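# Move the green block into the blue tray

## Task

Get the green block into the blue tray and leave it resting there.

## Robot and tools

Robot: two 6-joint arms, left_arm and right_arm, each with a two-finger parallel gripper. In every row and every per-joint list in a result, the joints of one arm come in this fixed order: shoulder (joint2), elbow (joint3), waist (joint1), wrist pitch (joint4), wrist yaw (joint5), wrist roll (joint6). Gripper fingers point along the gripper's +z axis and close along its y axis. Fully open, the pad gap is 0.094 m. end_effector_position is the point between the pads, about 1 cm short of the fingertips.

Frames: the scene frame has its origin at table height, halfway between the two nominal bases, with +z up, +x pointing out over the table and left_arm on the +y side. Image left and right do not match arm names. Calibrated bases: left_arm at (-0.013, +0.336, 0) m and right_arm at (-0.017, -0.232, 0) m, both almost unrotated. Hand positions, quaternions (wxyz) and wrist-camera poses are reported in each arm's own base frame. Fixed cameras and the table use the scene frame. Reported hand poses can be off by a few cm, more at long reach.

Command row: 14 plain numbers, each in [-1, 1]. The first 7 are for left_arm (6 joint values, then opening) and the next 7 are for right_arm in the same layout. Send all 14 even if only one arm moves. Joint values are scaled offsets, not poses. Each one counts from that arm's Joint targets as they were when the action, or the call, began. It does not count from the previous row. Sending the same offset again moves the arm further.

Scale factors, per 1.0: shoulder and waist 2.811 rad, elbow 2.53, wrist pitch 2.575, wrist yaw 8.12, wrist roll 9.528.

Joint ranges in rad: waist -2.880..2.880, shoulder 0.000..3.142, elbow 0.000..3.019, wrist pitch -1.693..1.571, wrist yaw -1.571..1.571, wrist roll -2.094..2.094. Real ends can differ by up to 0.084 rad. If an action asks any joint to go more than 0.084 rad beyond its range, both arms refuse it. A joint sent past its real end stops there, and the result says "joint sent to its limit".

Opening is absolute: +1 fully open, -1 shut. A 0 is a real command. To keep a gripper as it is, resend its current value, which appears under Tool commands or is the last value you sent. To send an arm its current targets again, give 0 for all its joints.

execute_actions(actions, cameras): actions is a list of actions. Each action is a table of 1 to 15 rows, one row per 1/30 s control step, and takes 0.5 s in all. A short table repeats its last row. An empty actions list returns the state plus all camera images. cameras takes names, ["all"] or []. Any unknown name invalidates the call.

move(target, speed, blend, opening_speed, grip_force, blocking, cameras): target is one 14-number row, or a list of up to 15 rows. Every row's offsets count from the same starting Joint targets. All joints travel together, so the gripper moves along a curve, and nothing steers around obstacles or the other arm. The whole list has 10 s in total.
- speed: rad/s for the joint with the farthest to go, 0.01 to 12.57, default 0.5. Give one number or one per target.
- blend: in rad, rounds corners at intermediate targets. 0 means stop at each one.
- opening_speed: per second on the -1..+1 scale, at least 0.2. Use it for gentle closing.
- grip_force: newtons per pad, 10 to 50, one number or one per arm. It stays set once given. Lower forces close slowly.
- blocking=false returns after about 0.5 s while the motion goes on.
The result's "move:" line reports how it ended: done, off_target (resting more than 0.035 rad from target), moving, held, or fault, plus limits=held if steps were withheld. done does not mean no contact happened.

wait(seconds 0..10): lets time pass with the last commands holding. A running move keeps going. stop(): brakes a running move; it needs some distance to stop. zoom_image(camera, region=[x0,y0,x1,y1]): pixel box from the top-left, at most 504x504, on the latest full image from cam_high, cam_low, cam_over, cam_left_wrist or cam_right_wrist. read_manual gives URDF licences only. finished_scene (scene 1) ends the episode for good. The block must stay in the tray once the robot lets go.

Results: Joint positions (rad, then pad gap in m) and Joint velocities, one block per arm. Velocities may read "within noise" or be left out. Joint targets is the base for your next offsets. Tool commands shows the current gripper commands. grip_measured is the finger opening on the command scale. On a hard object it reads a little narrower than the object, so it does not show a stop at contact. To release, command well above it. Joint torques are in N m, include gravity and are noisy. Entries 2 and 4 wrap at ±28. "joint command not followed" means a clearance check changed or held back targets. MOTOR HOT warns of heating. An OVER-TEMPERATURE FAULT drops that arm for 30-60 s. Heat builds from holding loads, staying stretched out, or pushing toward unreachable poses.

Motion limits: each step, targets can lead measured angles by at most 0.716 rad (waist, shoulder), 0.645 (elbow), 0.69 (wrist pitch), 1.84 (wrist yaw) or 3.24 (wrist roll). A step that would move the gripper more than 110 mm is scaled back. Large changes therefore need several actions. After contact, pull the targets back past the measured positions so the arm stops pressing.

Avoid: knocking anything off the table, dropping or releasing the block while it moves, fast impacts, hard pushes against the table or fixed objects, and any contact or pinching between the two arms, which can fail the scene. Fast moves make contacts harder, and aiming further past a contact presses harder.

Each tool is called after "Request:" as name([rows], argument=value, ...), one row to a line, values as JSON.

## Session

Request:
execute_actions(actions=[], cameras=["all"])

Scene clock: 0.00 s.
left_arm: end_effector_position=(+0.2861, -0.0915, +0.3337) grip_measured=+1.000 end_effector_quat_wxyz=(+0.294, +0.302, +0.906, +0.031) | right_arm: end_effector_position=(+0.2121, -0.3383, +0.2717) grip_measured=+1.000 end_effector_quat_wxyz=(+0.060, +0.567, +0.672, -0.473)
Joint names: [shoulder, elbow, waist, wrist pitch, wrist yaw, wrist roll]
Joint positions: left_arm=[0.755 1.018 -0.352 -1.239 -0.075 0.315 0.094] | right_arm=[1.286 1.094 -0.636 -1.284 0.991 0.714 0.094]
Joint velocities: within noise
Joint torques (N m): no reading
Heat: left arm: hottest wrist roll 38 °C; right arm: hottest waist 38 °C.
Joint targets: left_arm=[0.756 1.038 -0.352 -1.237 -0.075 0.315] | right_arm=[1.281 1.125 -0.636 -1.282 0.991 0.714]
Tool commands: left_gripper/opening=+1.0 right_gripper/opening=+1.0

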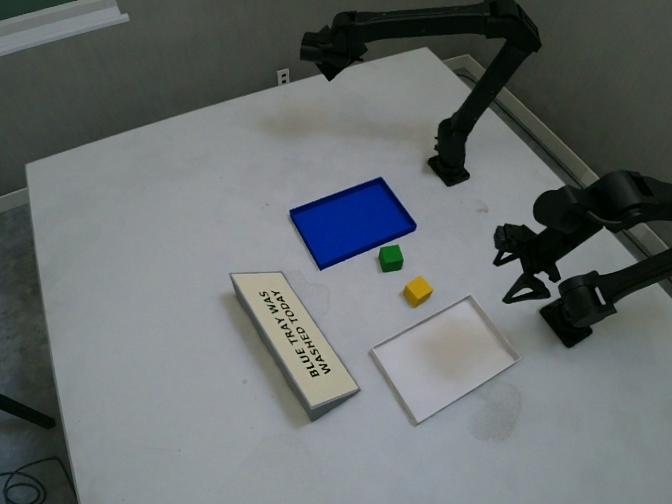

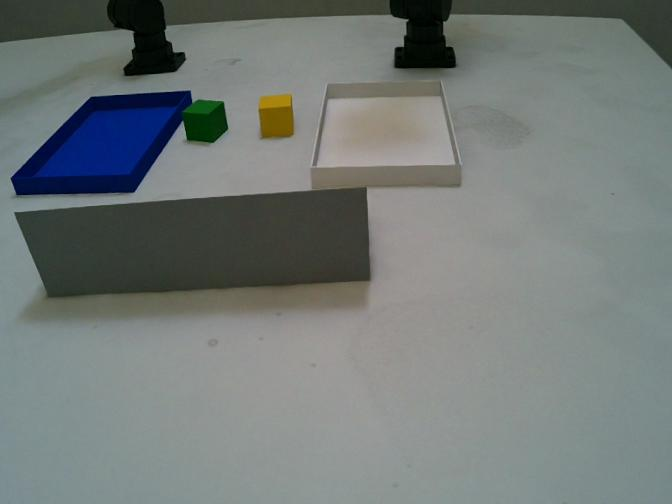

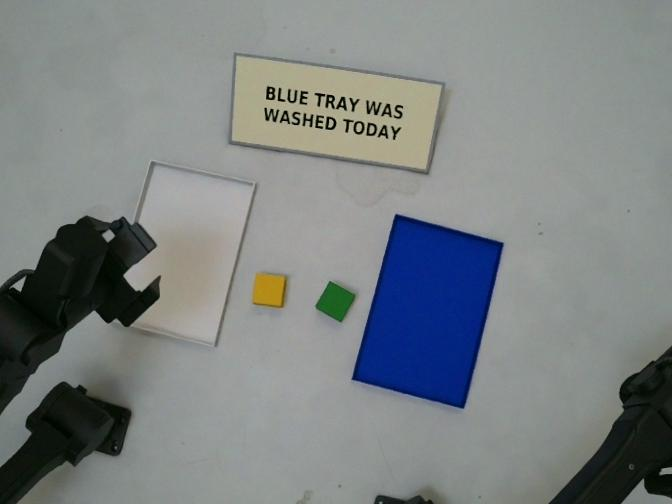

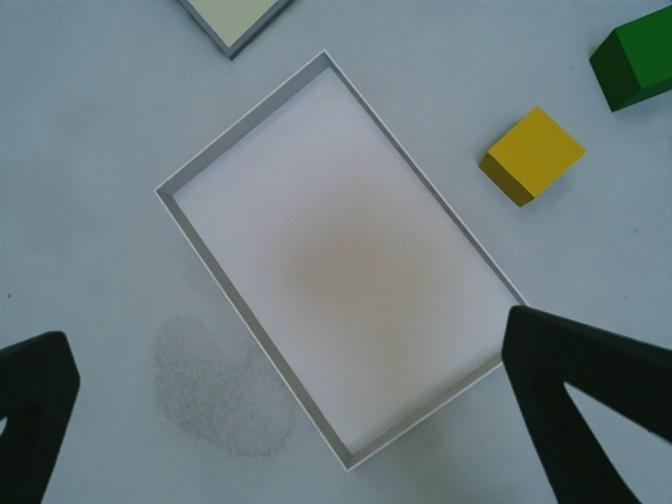

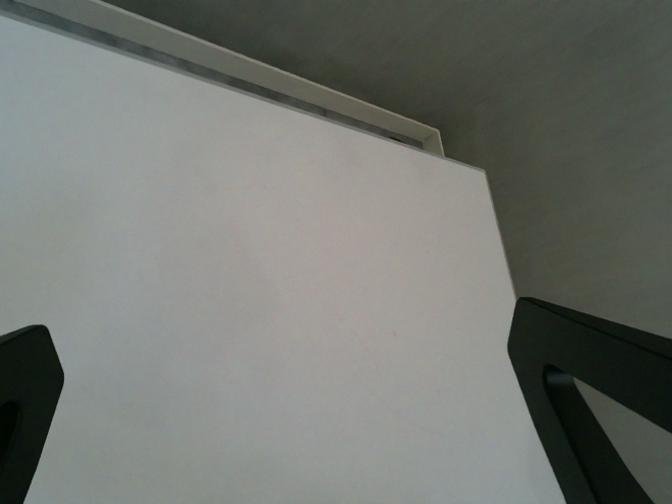

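Request:
zoom_image(camera="cam_over", region=[230, 200, 520, 420])

Request:
zoom_image(camera="cam_over", region=[300, 260, 380, 340])

Request:
zoom_image(camera="cam_high", region=[270, 160, 450, 320])

Request:
zoom_image(camera="cam_low", region=[0, 60, 320, 220])

Scaled by 1.738 from the camera's 672x504 image, which has a finer 960x720 frame.

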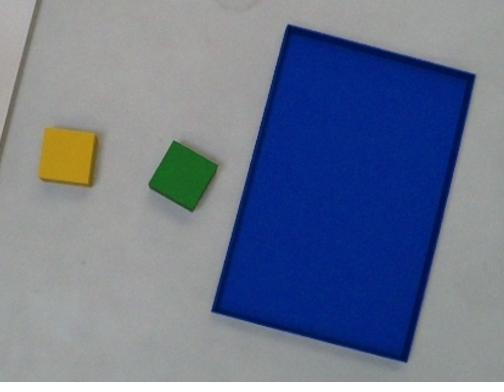

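Scaled by 6.300 from the camera's 672x504 image, which has a finer 960x720 frame.

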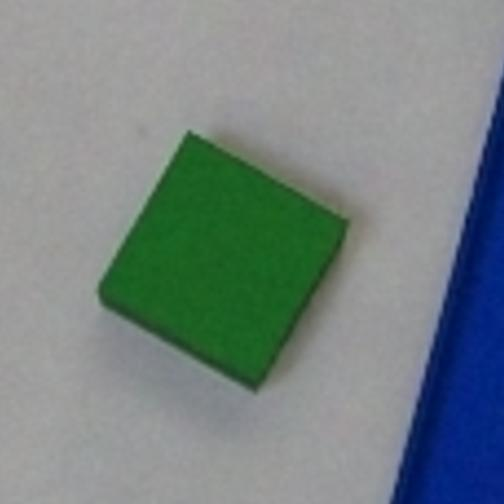

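Scaled by 2.800 from the camera's 672x504 image, which has a finer 960x720 frame.

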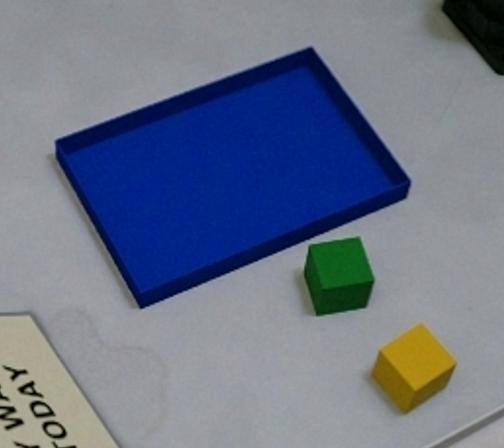

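Scaled by 1.575 from the camera's 672x504 image, which has a finer 960x720 frame.

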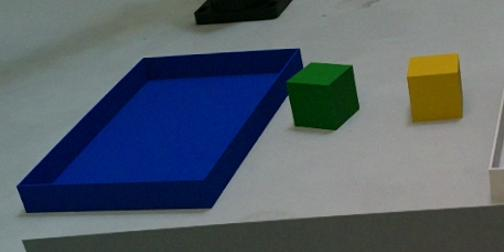

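Request:
move(target=[0,0,0,0,0,0,1.0, 0.0395,0.0028,0.4194,-0.0016,-0.1220,-0.1528,1.0], speed=1.2, cameras=["cam_right_wrist", "cam_over"])

Scene clock: 124.63 s.
left_arm: end_effector_position=(+0.2861, -0.0915, +0.3337) grip_measured=+1.000 end_effector_quat_wxyz=(+0.294, +0.302, +0.906, +0.031) | right_arm: end_effector_position=(+0.3291, +0.1971, +0.1577) grip_measured=+1.000 end_effector_quat_wxyz=(-0.002, -0.594, +0.805, -0.002)
Joint names: [shoulder, elbow, waist, wrist pitch, wrist yaw, wrist roll]
Joint positions: left_arm=[0.755 1.018 -0.352 -1.239 -0.075 0.315 0.094] | right_arm=[1.385 1.094 0.543 -1.284 0.004 -0.728 0.094]
Joint torques (N m): left_arm=[-2.84 12.05 0.15 1.46 -0.02 0] | right_arm=[-10.64 10.82 -1.67 0.09 -0.33 -0.09]
Heat: left arm: hottest elbow 47 °C; right arm: hottest elbow 47 °C.
Joint targets: left_arm=[0.756 1.038 -0.352 -1.237 -0.075 0.315] | right_arm=[1.392 1.132 0.543 -1.286 0.001 -0.742]
move: off_target (right_arm); right_arm: the elbow is farthest, 0.038 rad from its target
camera_calibration:
cam_right_wrist: T_world_to_cam=[[0.947568, -0.309191, 0.0807266, -0.269539], [-0.309374, -0.82436, 0.474045, 0.210078], [-0.0800227, -0.474165, -0.876792, 0.347088], [0, 0, 0, 1]] pos_world=[0.348174, 0.254418, 0.226496]
Images, in order (width x height): cam_over 672x504, cam_right_wrist 672x504.

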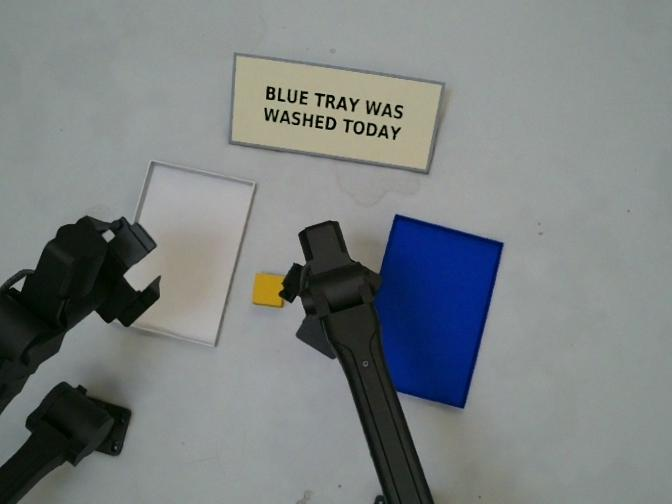

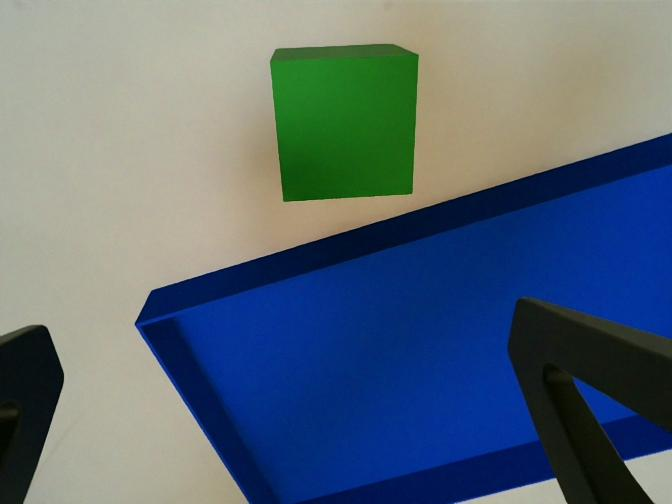

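Request:
move(target=[0,0,0,0,0,0,1.0, 0.0404,0.0002,-0.0045,0.0455,-0.0004,-0.0008,1.0], speed=0.4, cameras=["cam_right_wrist", "cam_low"])

Scene clock: 185.43 s.
left_arm: end_effector_position=(+0.2861, -0.0915, +0.3337) grip_measured=+1.000 end_effector_quat_wxyz=(+0.294, +0.302, +0.906, +0.031) | right_arm: end_effector_position=(+0.3513, +0.2106, +0.1115) grip_measured=+1.000 end_effector_quat_wxyz=(-0.012, -0.596, +0.803, +0.001)
Joint names: [shoulder, elbow, waist, wrist pitch, wrist yaw, wrist roll]
Joint positions: left_arm=[0.755 1.018 -0.352 -1.239 -0.075 0.315 0.094] | right_arm=[1.507 1.094 0.542 -1.181 0.001 -0.736 0.094]
Joint torques (N m): left_arm=[-2.84 12.07 0.21 1.44 -0.02 0] | right_arm=[-12.92 10.51 -2.49 0.61 -0.32 -0.09]
Heat: left arm: hottest elbow 48 °C; right arm: hottest elbow 49 °C.
Joint targets: left_arm=[0.756 1.038 -0.352 -1.237 -0.075 0.315] | right_arm=[1.506 1.132 0.530 -1.169 -0.003 -0.749]
move: off_target (right_arm); right_arm: the elbow is farthest, 0.038 rad from its target
camera_calibration:
cam_right_wrist: T_world_to_cam=[[0.950997, -0.302229, 0.0652872, -0.283529], [-0.294895, -0.823066, 0.485386, 0.243357], [-0.092962, -0.480853, -0.871859, 0.320268], [0, 0, 0, 1]] pos_world=[0.371173, 0.26861, 0.179617]
Images, in order (width x height): cam_low 672x504, cam_right_wrist 672x504.

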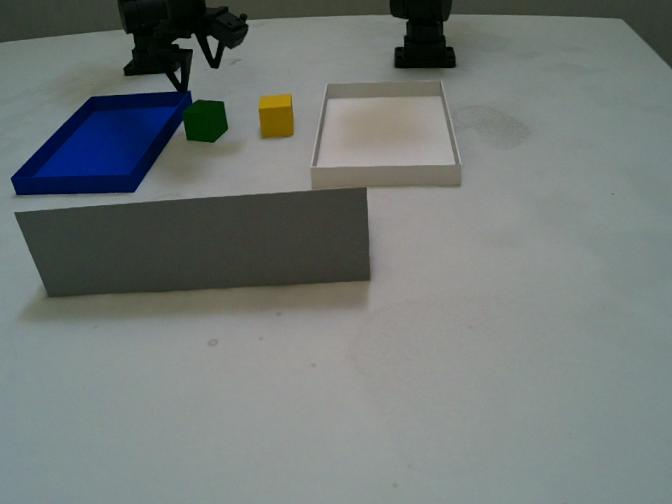

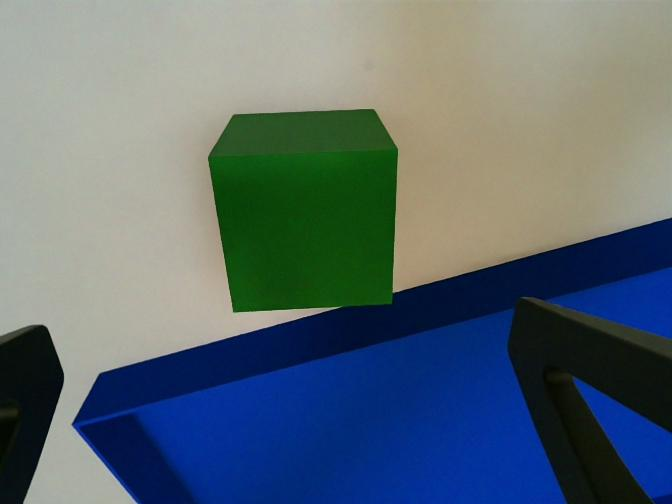

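Request:
move(target=[0,0,0,0,0,0,1.0, 0.0356,-0.04545,-0.00285,0.0870,0.0003,-0.0008,1.0], speed=0.25, cameras=["cam_right_wrist", "cam_low"])

Scene clock: 246.60 s.
left_arm: end_effector_position=(+0.2861, -0.0915, +0.3337) grip_measured=+1.000 end_effector_quat_wxyz=(+0.294, +0.302, +0.906, +0.031) | right_arm: end_effector_position=(+0.3669, +0.2158, +0.0476) grip_measured=+1.000 end_effector_quat_wxyz=(+0.013, -0.596, +0.803, -0.002)
Joint names: [shoulder, elbow, waist, wrist pitch, wrist yaw, wrist roll]
Joint positions: left_arm=[0.755 1.018 -0.352 -1.239 -0.075 0.315 0.094] | right_arm=[1.601 1.014 0.533 -0.958 0.001 -0.744 0.094]
Joint torques (N m): left_arm=[-2.9 12.07 0.15 1.46 -0.02 0] | right_arm=[-12.98 7.3 -2.43 0.75 -0.22 -0.09]
Heat: left arm: hottest elbow 49 °C; right arm: hottest elbow 49 °C.
Joint targets: left_arm=[0.756 1.038 -0.352 -1.237 -0.075 0.315] | right_arm=[1.606 1.017 0.522 -0.945 0.000 -0.757]
move: done
camera_calibration:
cam_right_wrist: T_world_to_cam=[[0.947372, -0.304665, 0.0983108, -0.292396], [-0.315311, -0.834907, 0.451119, 0.294924], [-0.0553598, -0.458376, -0.887032, 0.250577], [0, 0, 0, 1]] pos_world=[0.383873, 0.27201, 0.11797]
Images, in order (width x height): cam_low 672x504, cam_right_wrist 672x504.

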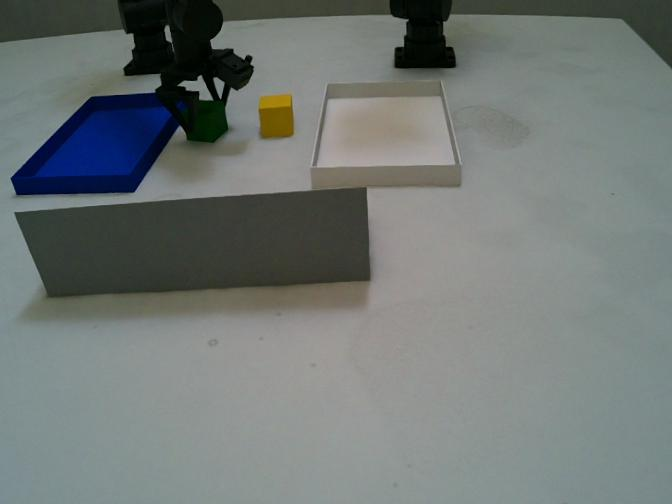

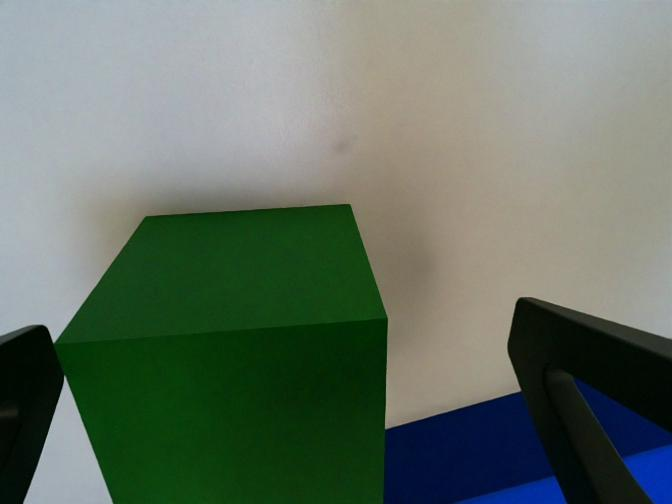

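Request:
move([
  [0,0,0,0,0,0,1.0, 0,-0.0095,0,0,0,0,1.0],
  [0,0,0,0,0,0,1.0, 0,-0.0095,0,0,0,0,-0.1],
], speed=0.25, opening_speed=1.0, cameras=["cam_right_wrist"])

Scene clock: 300.83 s.
left_arm: end_effector_position=(+0.2861, -0.0915, +0.3337) grip_measured=+1.000 end_effector_quat_wxyz=(+0.294, +0.302, +0.906, +0.031) | right_arm: end_effector_position=(+0.3580, +0.2106, +0.0403) grip_measured=+0.048 end_effector_quat_wxyz=(+0.002, -0.596, +0.803, -0.001)
Joint names: [shoulder, elbow, waist, wrist pitch, wrist yaw, wrist roll]
Joint positions: left_arm=[0.755 1.018 -0.352 -1.239 -0.075 0.315 0.094] | right_arm=[1.601 0.991 0.533 -0.957 0.001 -0.745 0.049]
Joint torques (N m): left_arm=[-2.84 12.05 0.09 1.46 -0.02 0] | right_arm=[-12.92 7.06 -2.55 0.68 -0.21 -0.08]
Heat: left arm: hottest elbow 49 °C; right arm: hottest elbow 45 °C.
Joint targets: left_arm=[0.756 1.038 -0.352 -1.237 -0.075 0.315] | right_arm=[1.606 0.993 0.522 -0.945 0.000 -0.757]
move: done
camera_calibration:
cam_right_wrist: T_world_to_cam=[[0.949192, -0.303297, 0.0839344, -0.285197], [-0.306415, -0.829947, 0.466153, 0.286264], [-0.0717215, -0.468187, -0.880714, 0.248884], [0, 0, 0, 1]] pos_world=[0.376273, 0.267609, 0.10969]
Images, in order (width x height): cam_right_wrist 672x504.

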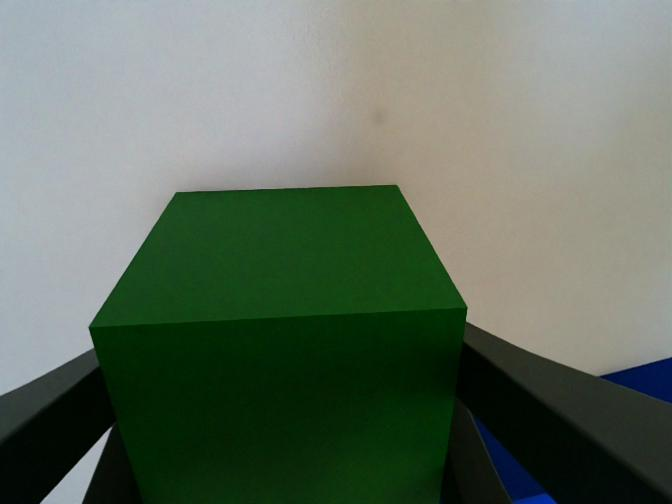

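Request:
move([
  [0,0,0,0,0,0,1.0, -0.0327,0.0502,0,-0.0810,0,0,-0.1],
  [0,0,0,0,0,0,1.0, -0.0573,0,-0.1437,-0.0633,0,0,-0.1],
  [0,0,0,0,0,0,1.0, -0.0317,-0.0285,-0.1437,-0.0072,0,0,-0.1],
], speed=[0.4,0.6,0.3], blend=[0.05,0.05,0], cameras=["cam_right_wrist","cam_over","cam_high","cam_low"])

Scene clock: 354.47 s.
left_arm: end_effector_position=(+0.2861, -0.0915, +0.3337) grip_measured=+1.000 end_effector_quat_wxyz=(+0.294, +0.302, +0.906, +0.031) | right_arm: end_effector_position=(+0.3790, +0.0455, +0.0473) grip_measured=+0.048 end_effector_quat_wxyz=(-0.004, -0.419, +0.908, +0.001)
Joint names: [shoulder, elbow, waist, wrist pitch, wrist yaw, wrist roll]
Joint positions: left_arm=[0.755 1.018 -0.352 -1.239 -0.075 0.315 0.094] | right_arm=[1.518 0.914 0.121 -0.976 0.001 -0.745 0.049]
Joint torques (N m): left_arm=[-2.84 12.07 0.09 1.46 -0.02 0.01] | right_arm=[-12.04 7.5 -1.67 0.58 -0.23 -0.07]
Heat: left arm: hottest elbow 50 °C; right arm: hottest elbow 44 °C.
Joint targets: left_arm=[0.756 1.038 -0.352 -1.237 -0.075 0.315] | right_arm=[1.517 0.921 0.118 -0.964 0.000 -0.757]
move: done
camera_calibration:
cam_right_wrist: T_world_to_cam=[[0.749156, -0.658185, 0.0745476, -0.263481], [-0.606913, -0.63696, 0.47533, 0.257019], [-0.265371, -0.40134, -0.876644, 0.249395], [0, 0, 0, 1]] pos_world=[0.419559, 0.0903839, 0.116104]
Images, in order (width x height): cam_high 672x504, cam_low 672x504, cam_over 672x504, cam_right_wrist 672x504.

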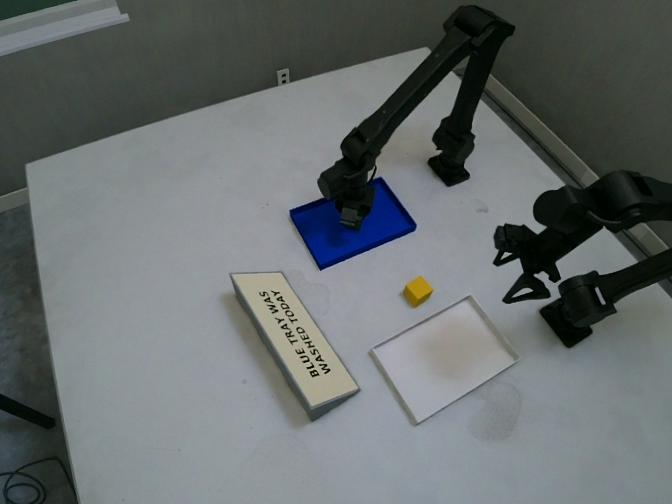

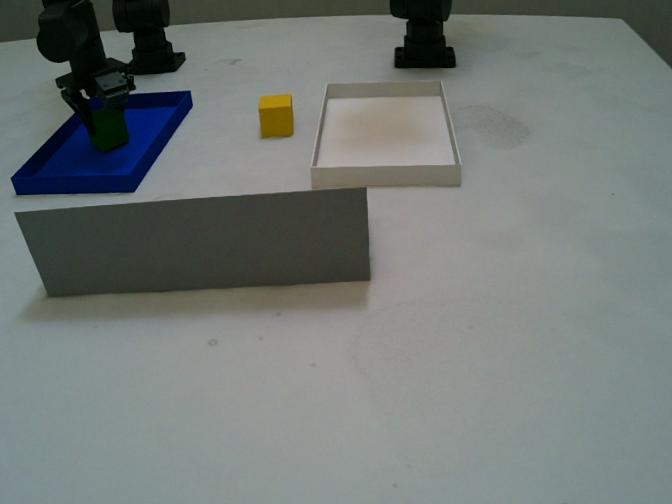

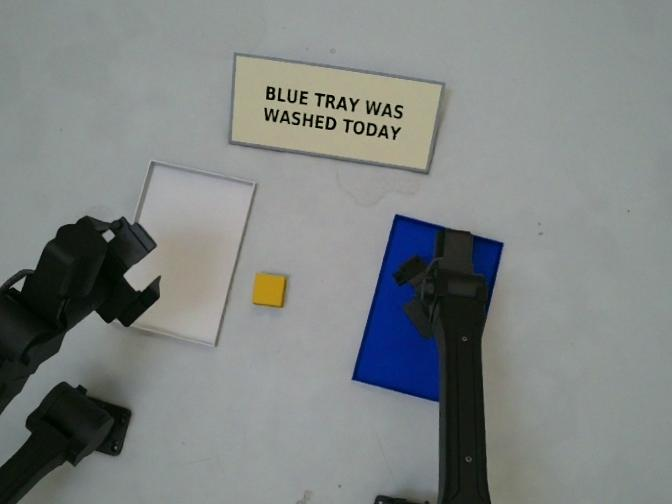

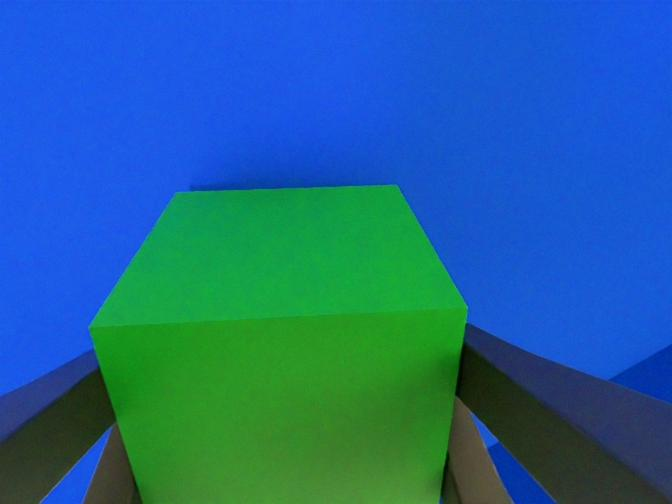

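Request:
move([
  [0,0,0,0,0,0,1.0, 0.0050,0,0,0,0,0,-0.1],
  [0,0,0,0,0,0,1.0, 0.0050,0,0,0,0,0,0.6],
  [0,0,0,0,0,0,1.0, -0.0473,0.0708,0,-0.1144,0,0,0.6],
], speed=[0.1,0.2,0.4], opening_speed=1.0, cameras=["cam_right_wrist","cam_low","cam_high"])

Scene clock: 390.23 s.
left_arm: end_effector_position=(+0.2861, -0.0915, +0.3337) grip_measured=+1.000 end_effector_quat_wxyz=(+0.294, +0.302, +0.906, +0.031) | right_arm: end_effector_position=(+0.3739, +0.0448, +0.1385) grip_measured=+0.597 end_effector_quat_wxyz=(-0.010, -0.419, +0.908, +0.003)
Joint names: [shoulder, elbow, waist, wrist pitch, wrist yaw, wrist roll]
Joint positions: left_arm=[0.755 1.018 -0.352 -1.239 -0.075 0.315 0.094] | right_arm=[1.395 1.051 0.121 -1.248 0.001 -0.745 0.075]
Joint torques (N m): left_arm=[-2.84 12.07 0.15 1.46 -0.02 0] | right_arm=[-12.1 11.59 -1.79 -0.23 -0.21 -0.07]
Heat: left arm: hottest elbow 50 °C; right arm: hottest elbow 44 °C.
Joint targets: left_arm=[0.756 1.038 -0.352 -1.237 -0.075 0.315] | right_arm=[1.384 1.100 0.118 -1.258 0.000 -0.757]
move: off_target (right_arm); right_arm: the elbow is farthest, 0.049 rad from its target
camera_calibration:
cam_right_wrist: T_world_to_cam=[[0.750041, -0.65807, 0.0662001, -0.265996], [-0.600941, -0.636261, 0.483778, 0.206732], [-0.276239, -0.402636, -0.872683, 0.331299], [0, 0, 0, 1]] pos_world=[0.415259, 0.0898839, 0.206716]
Images, in order (width x height): cam_high 672x504, cam_low 672x504, cam_right_wrist 672x504.

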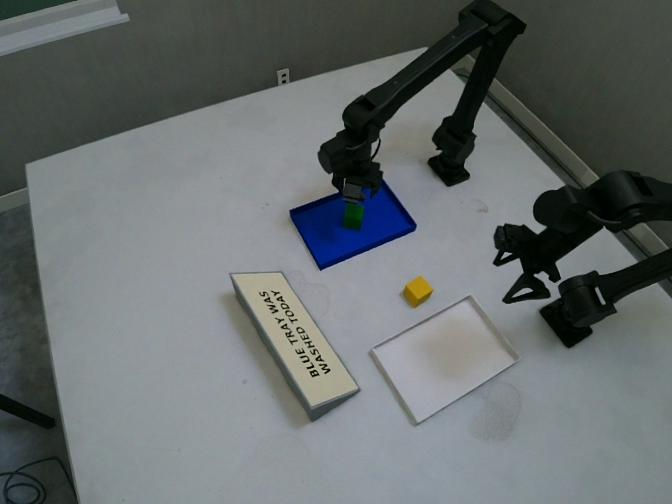

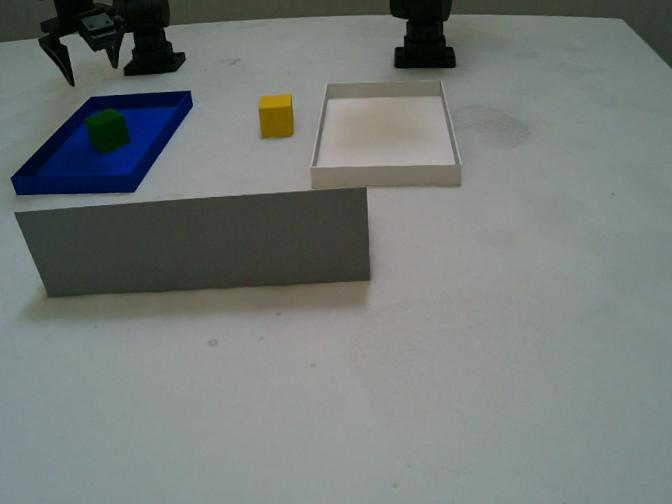

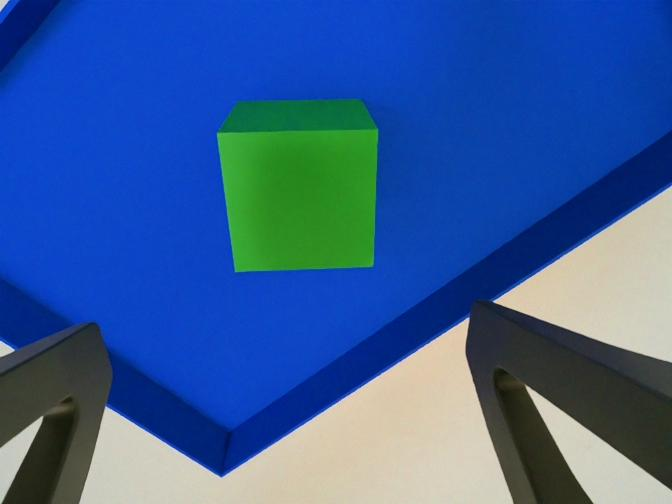

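Request:
finished_scene(scene=1)

The scene is finished: the task was done.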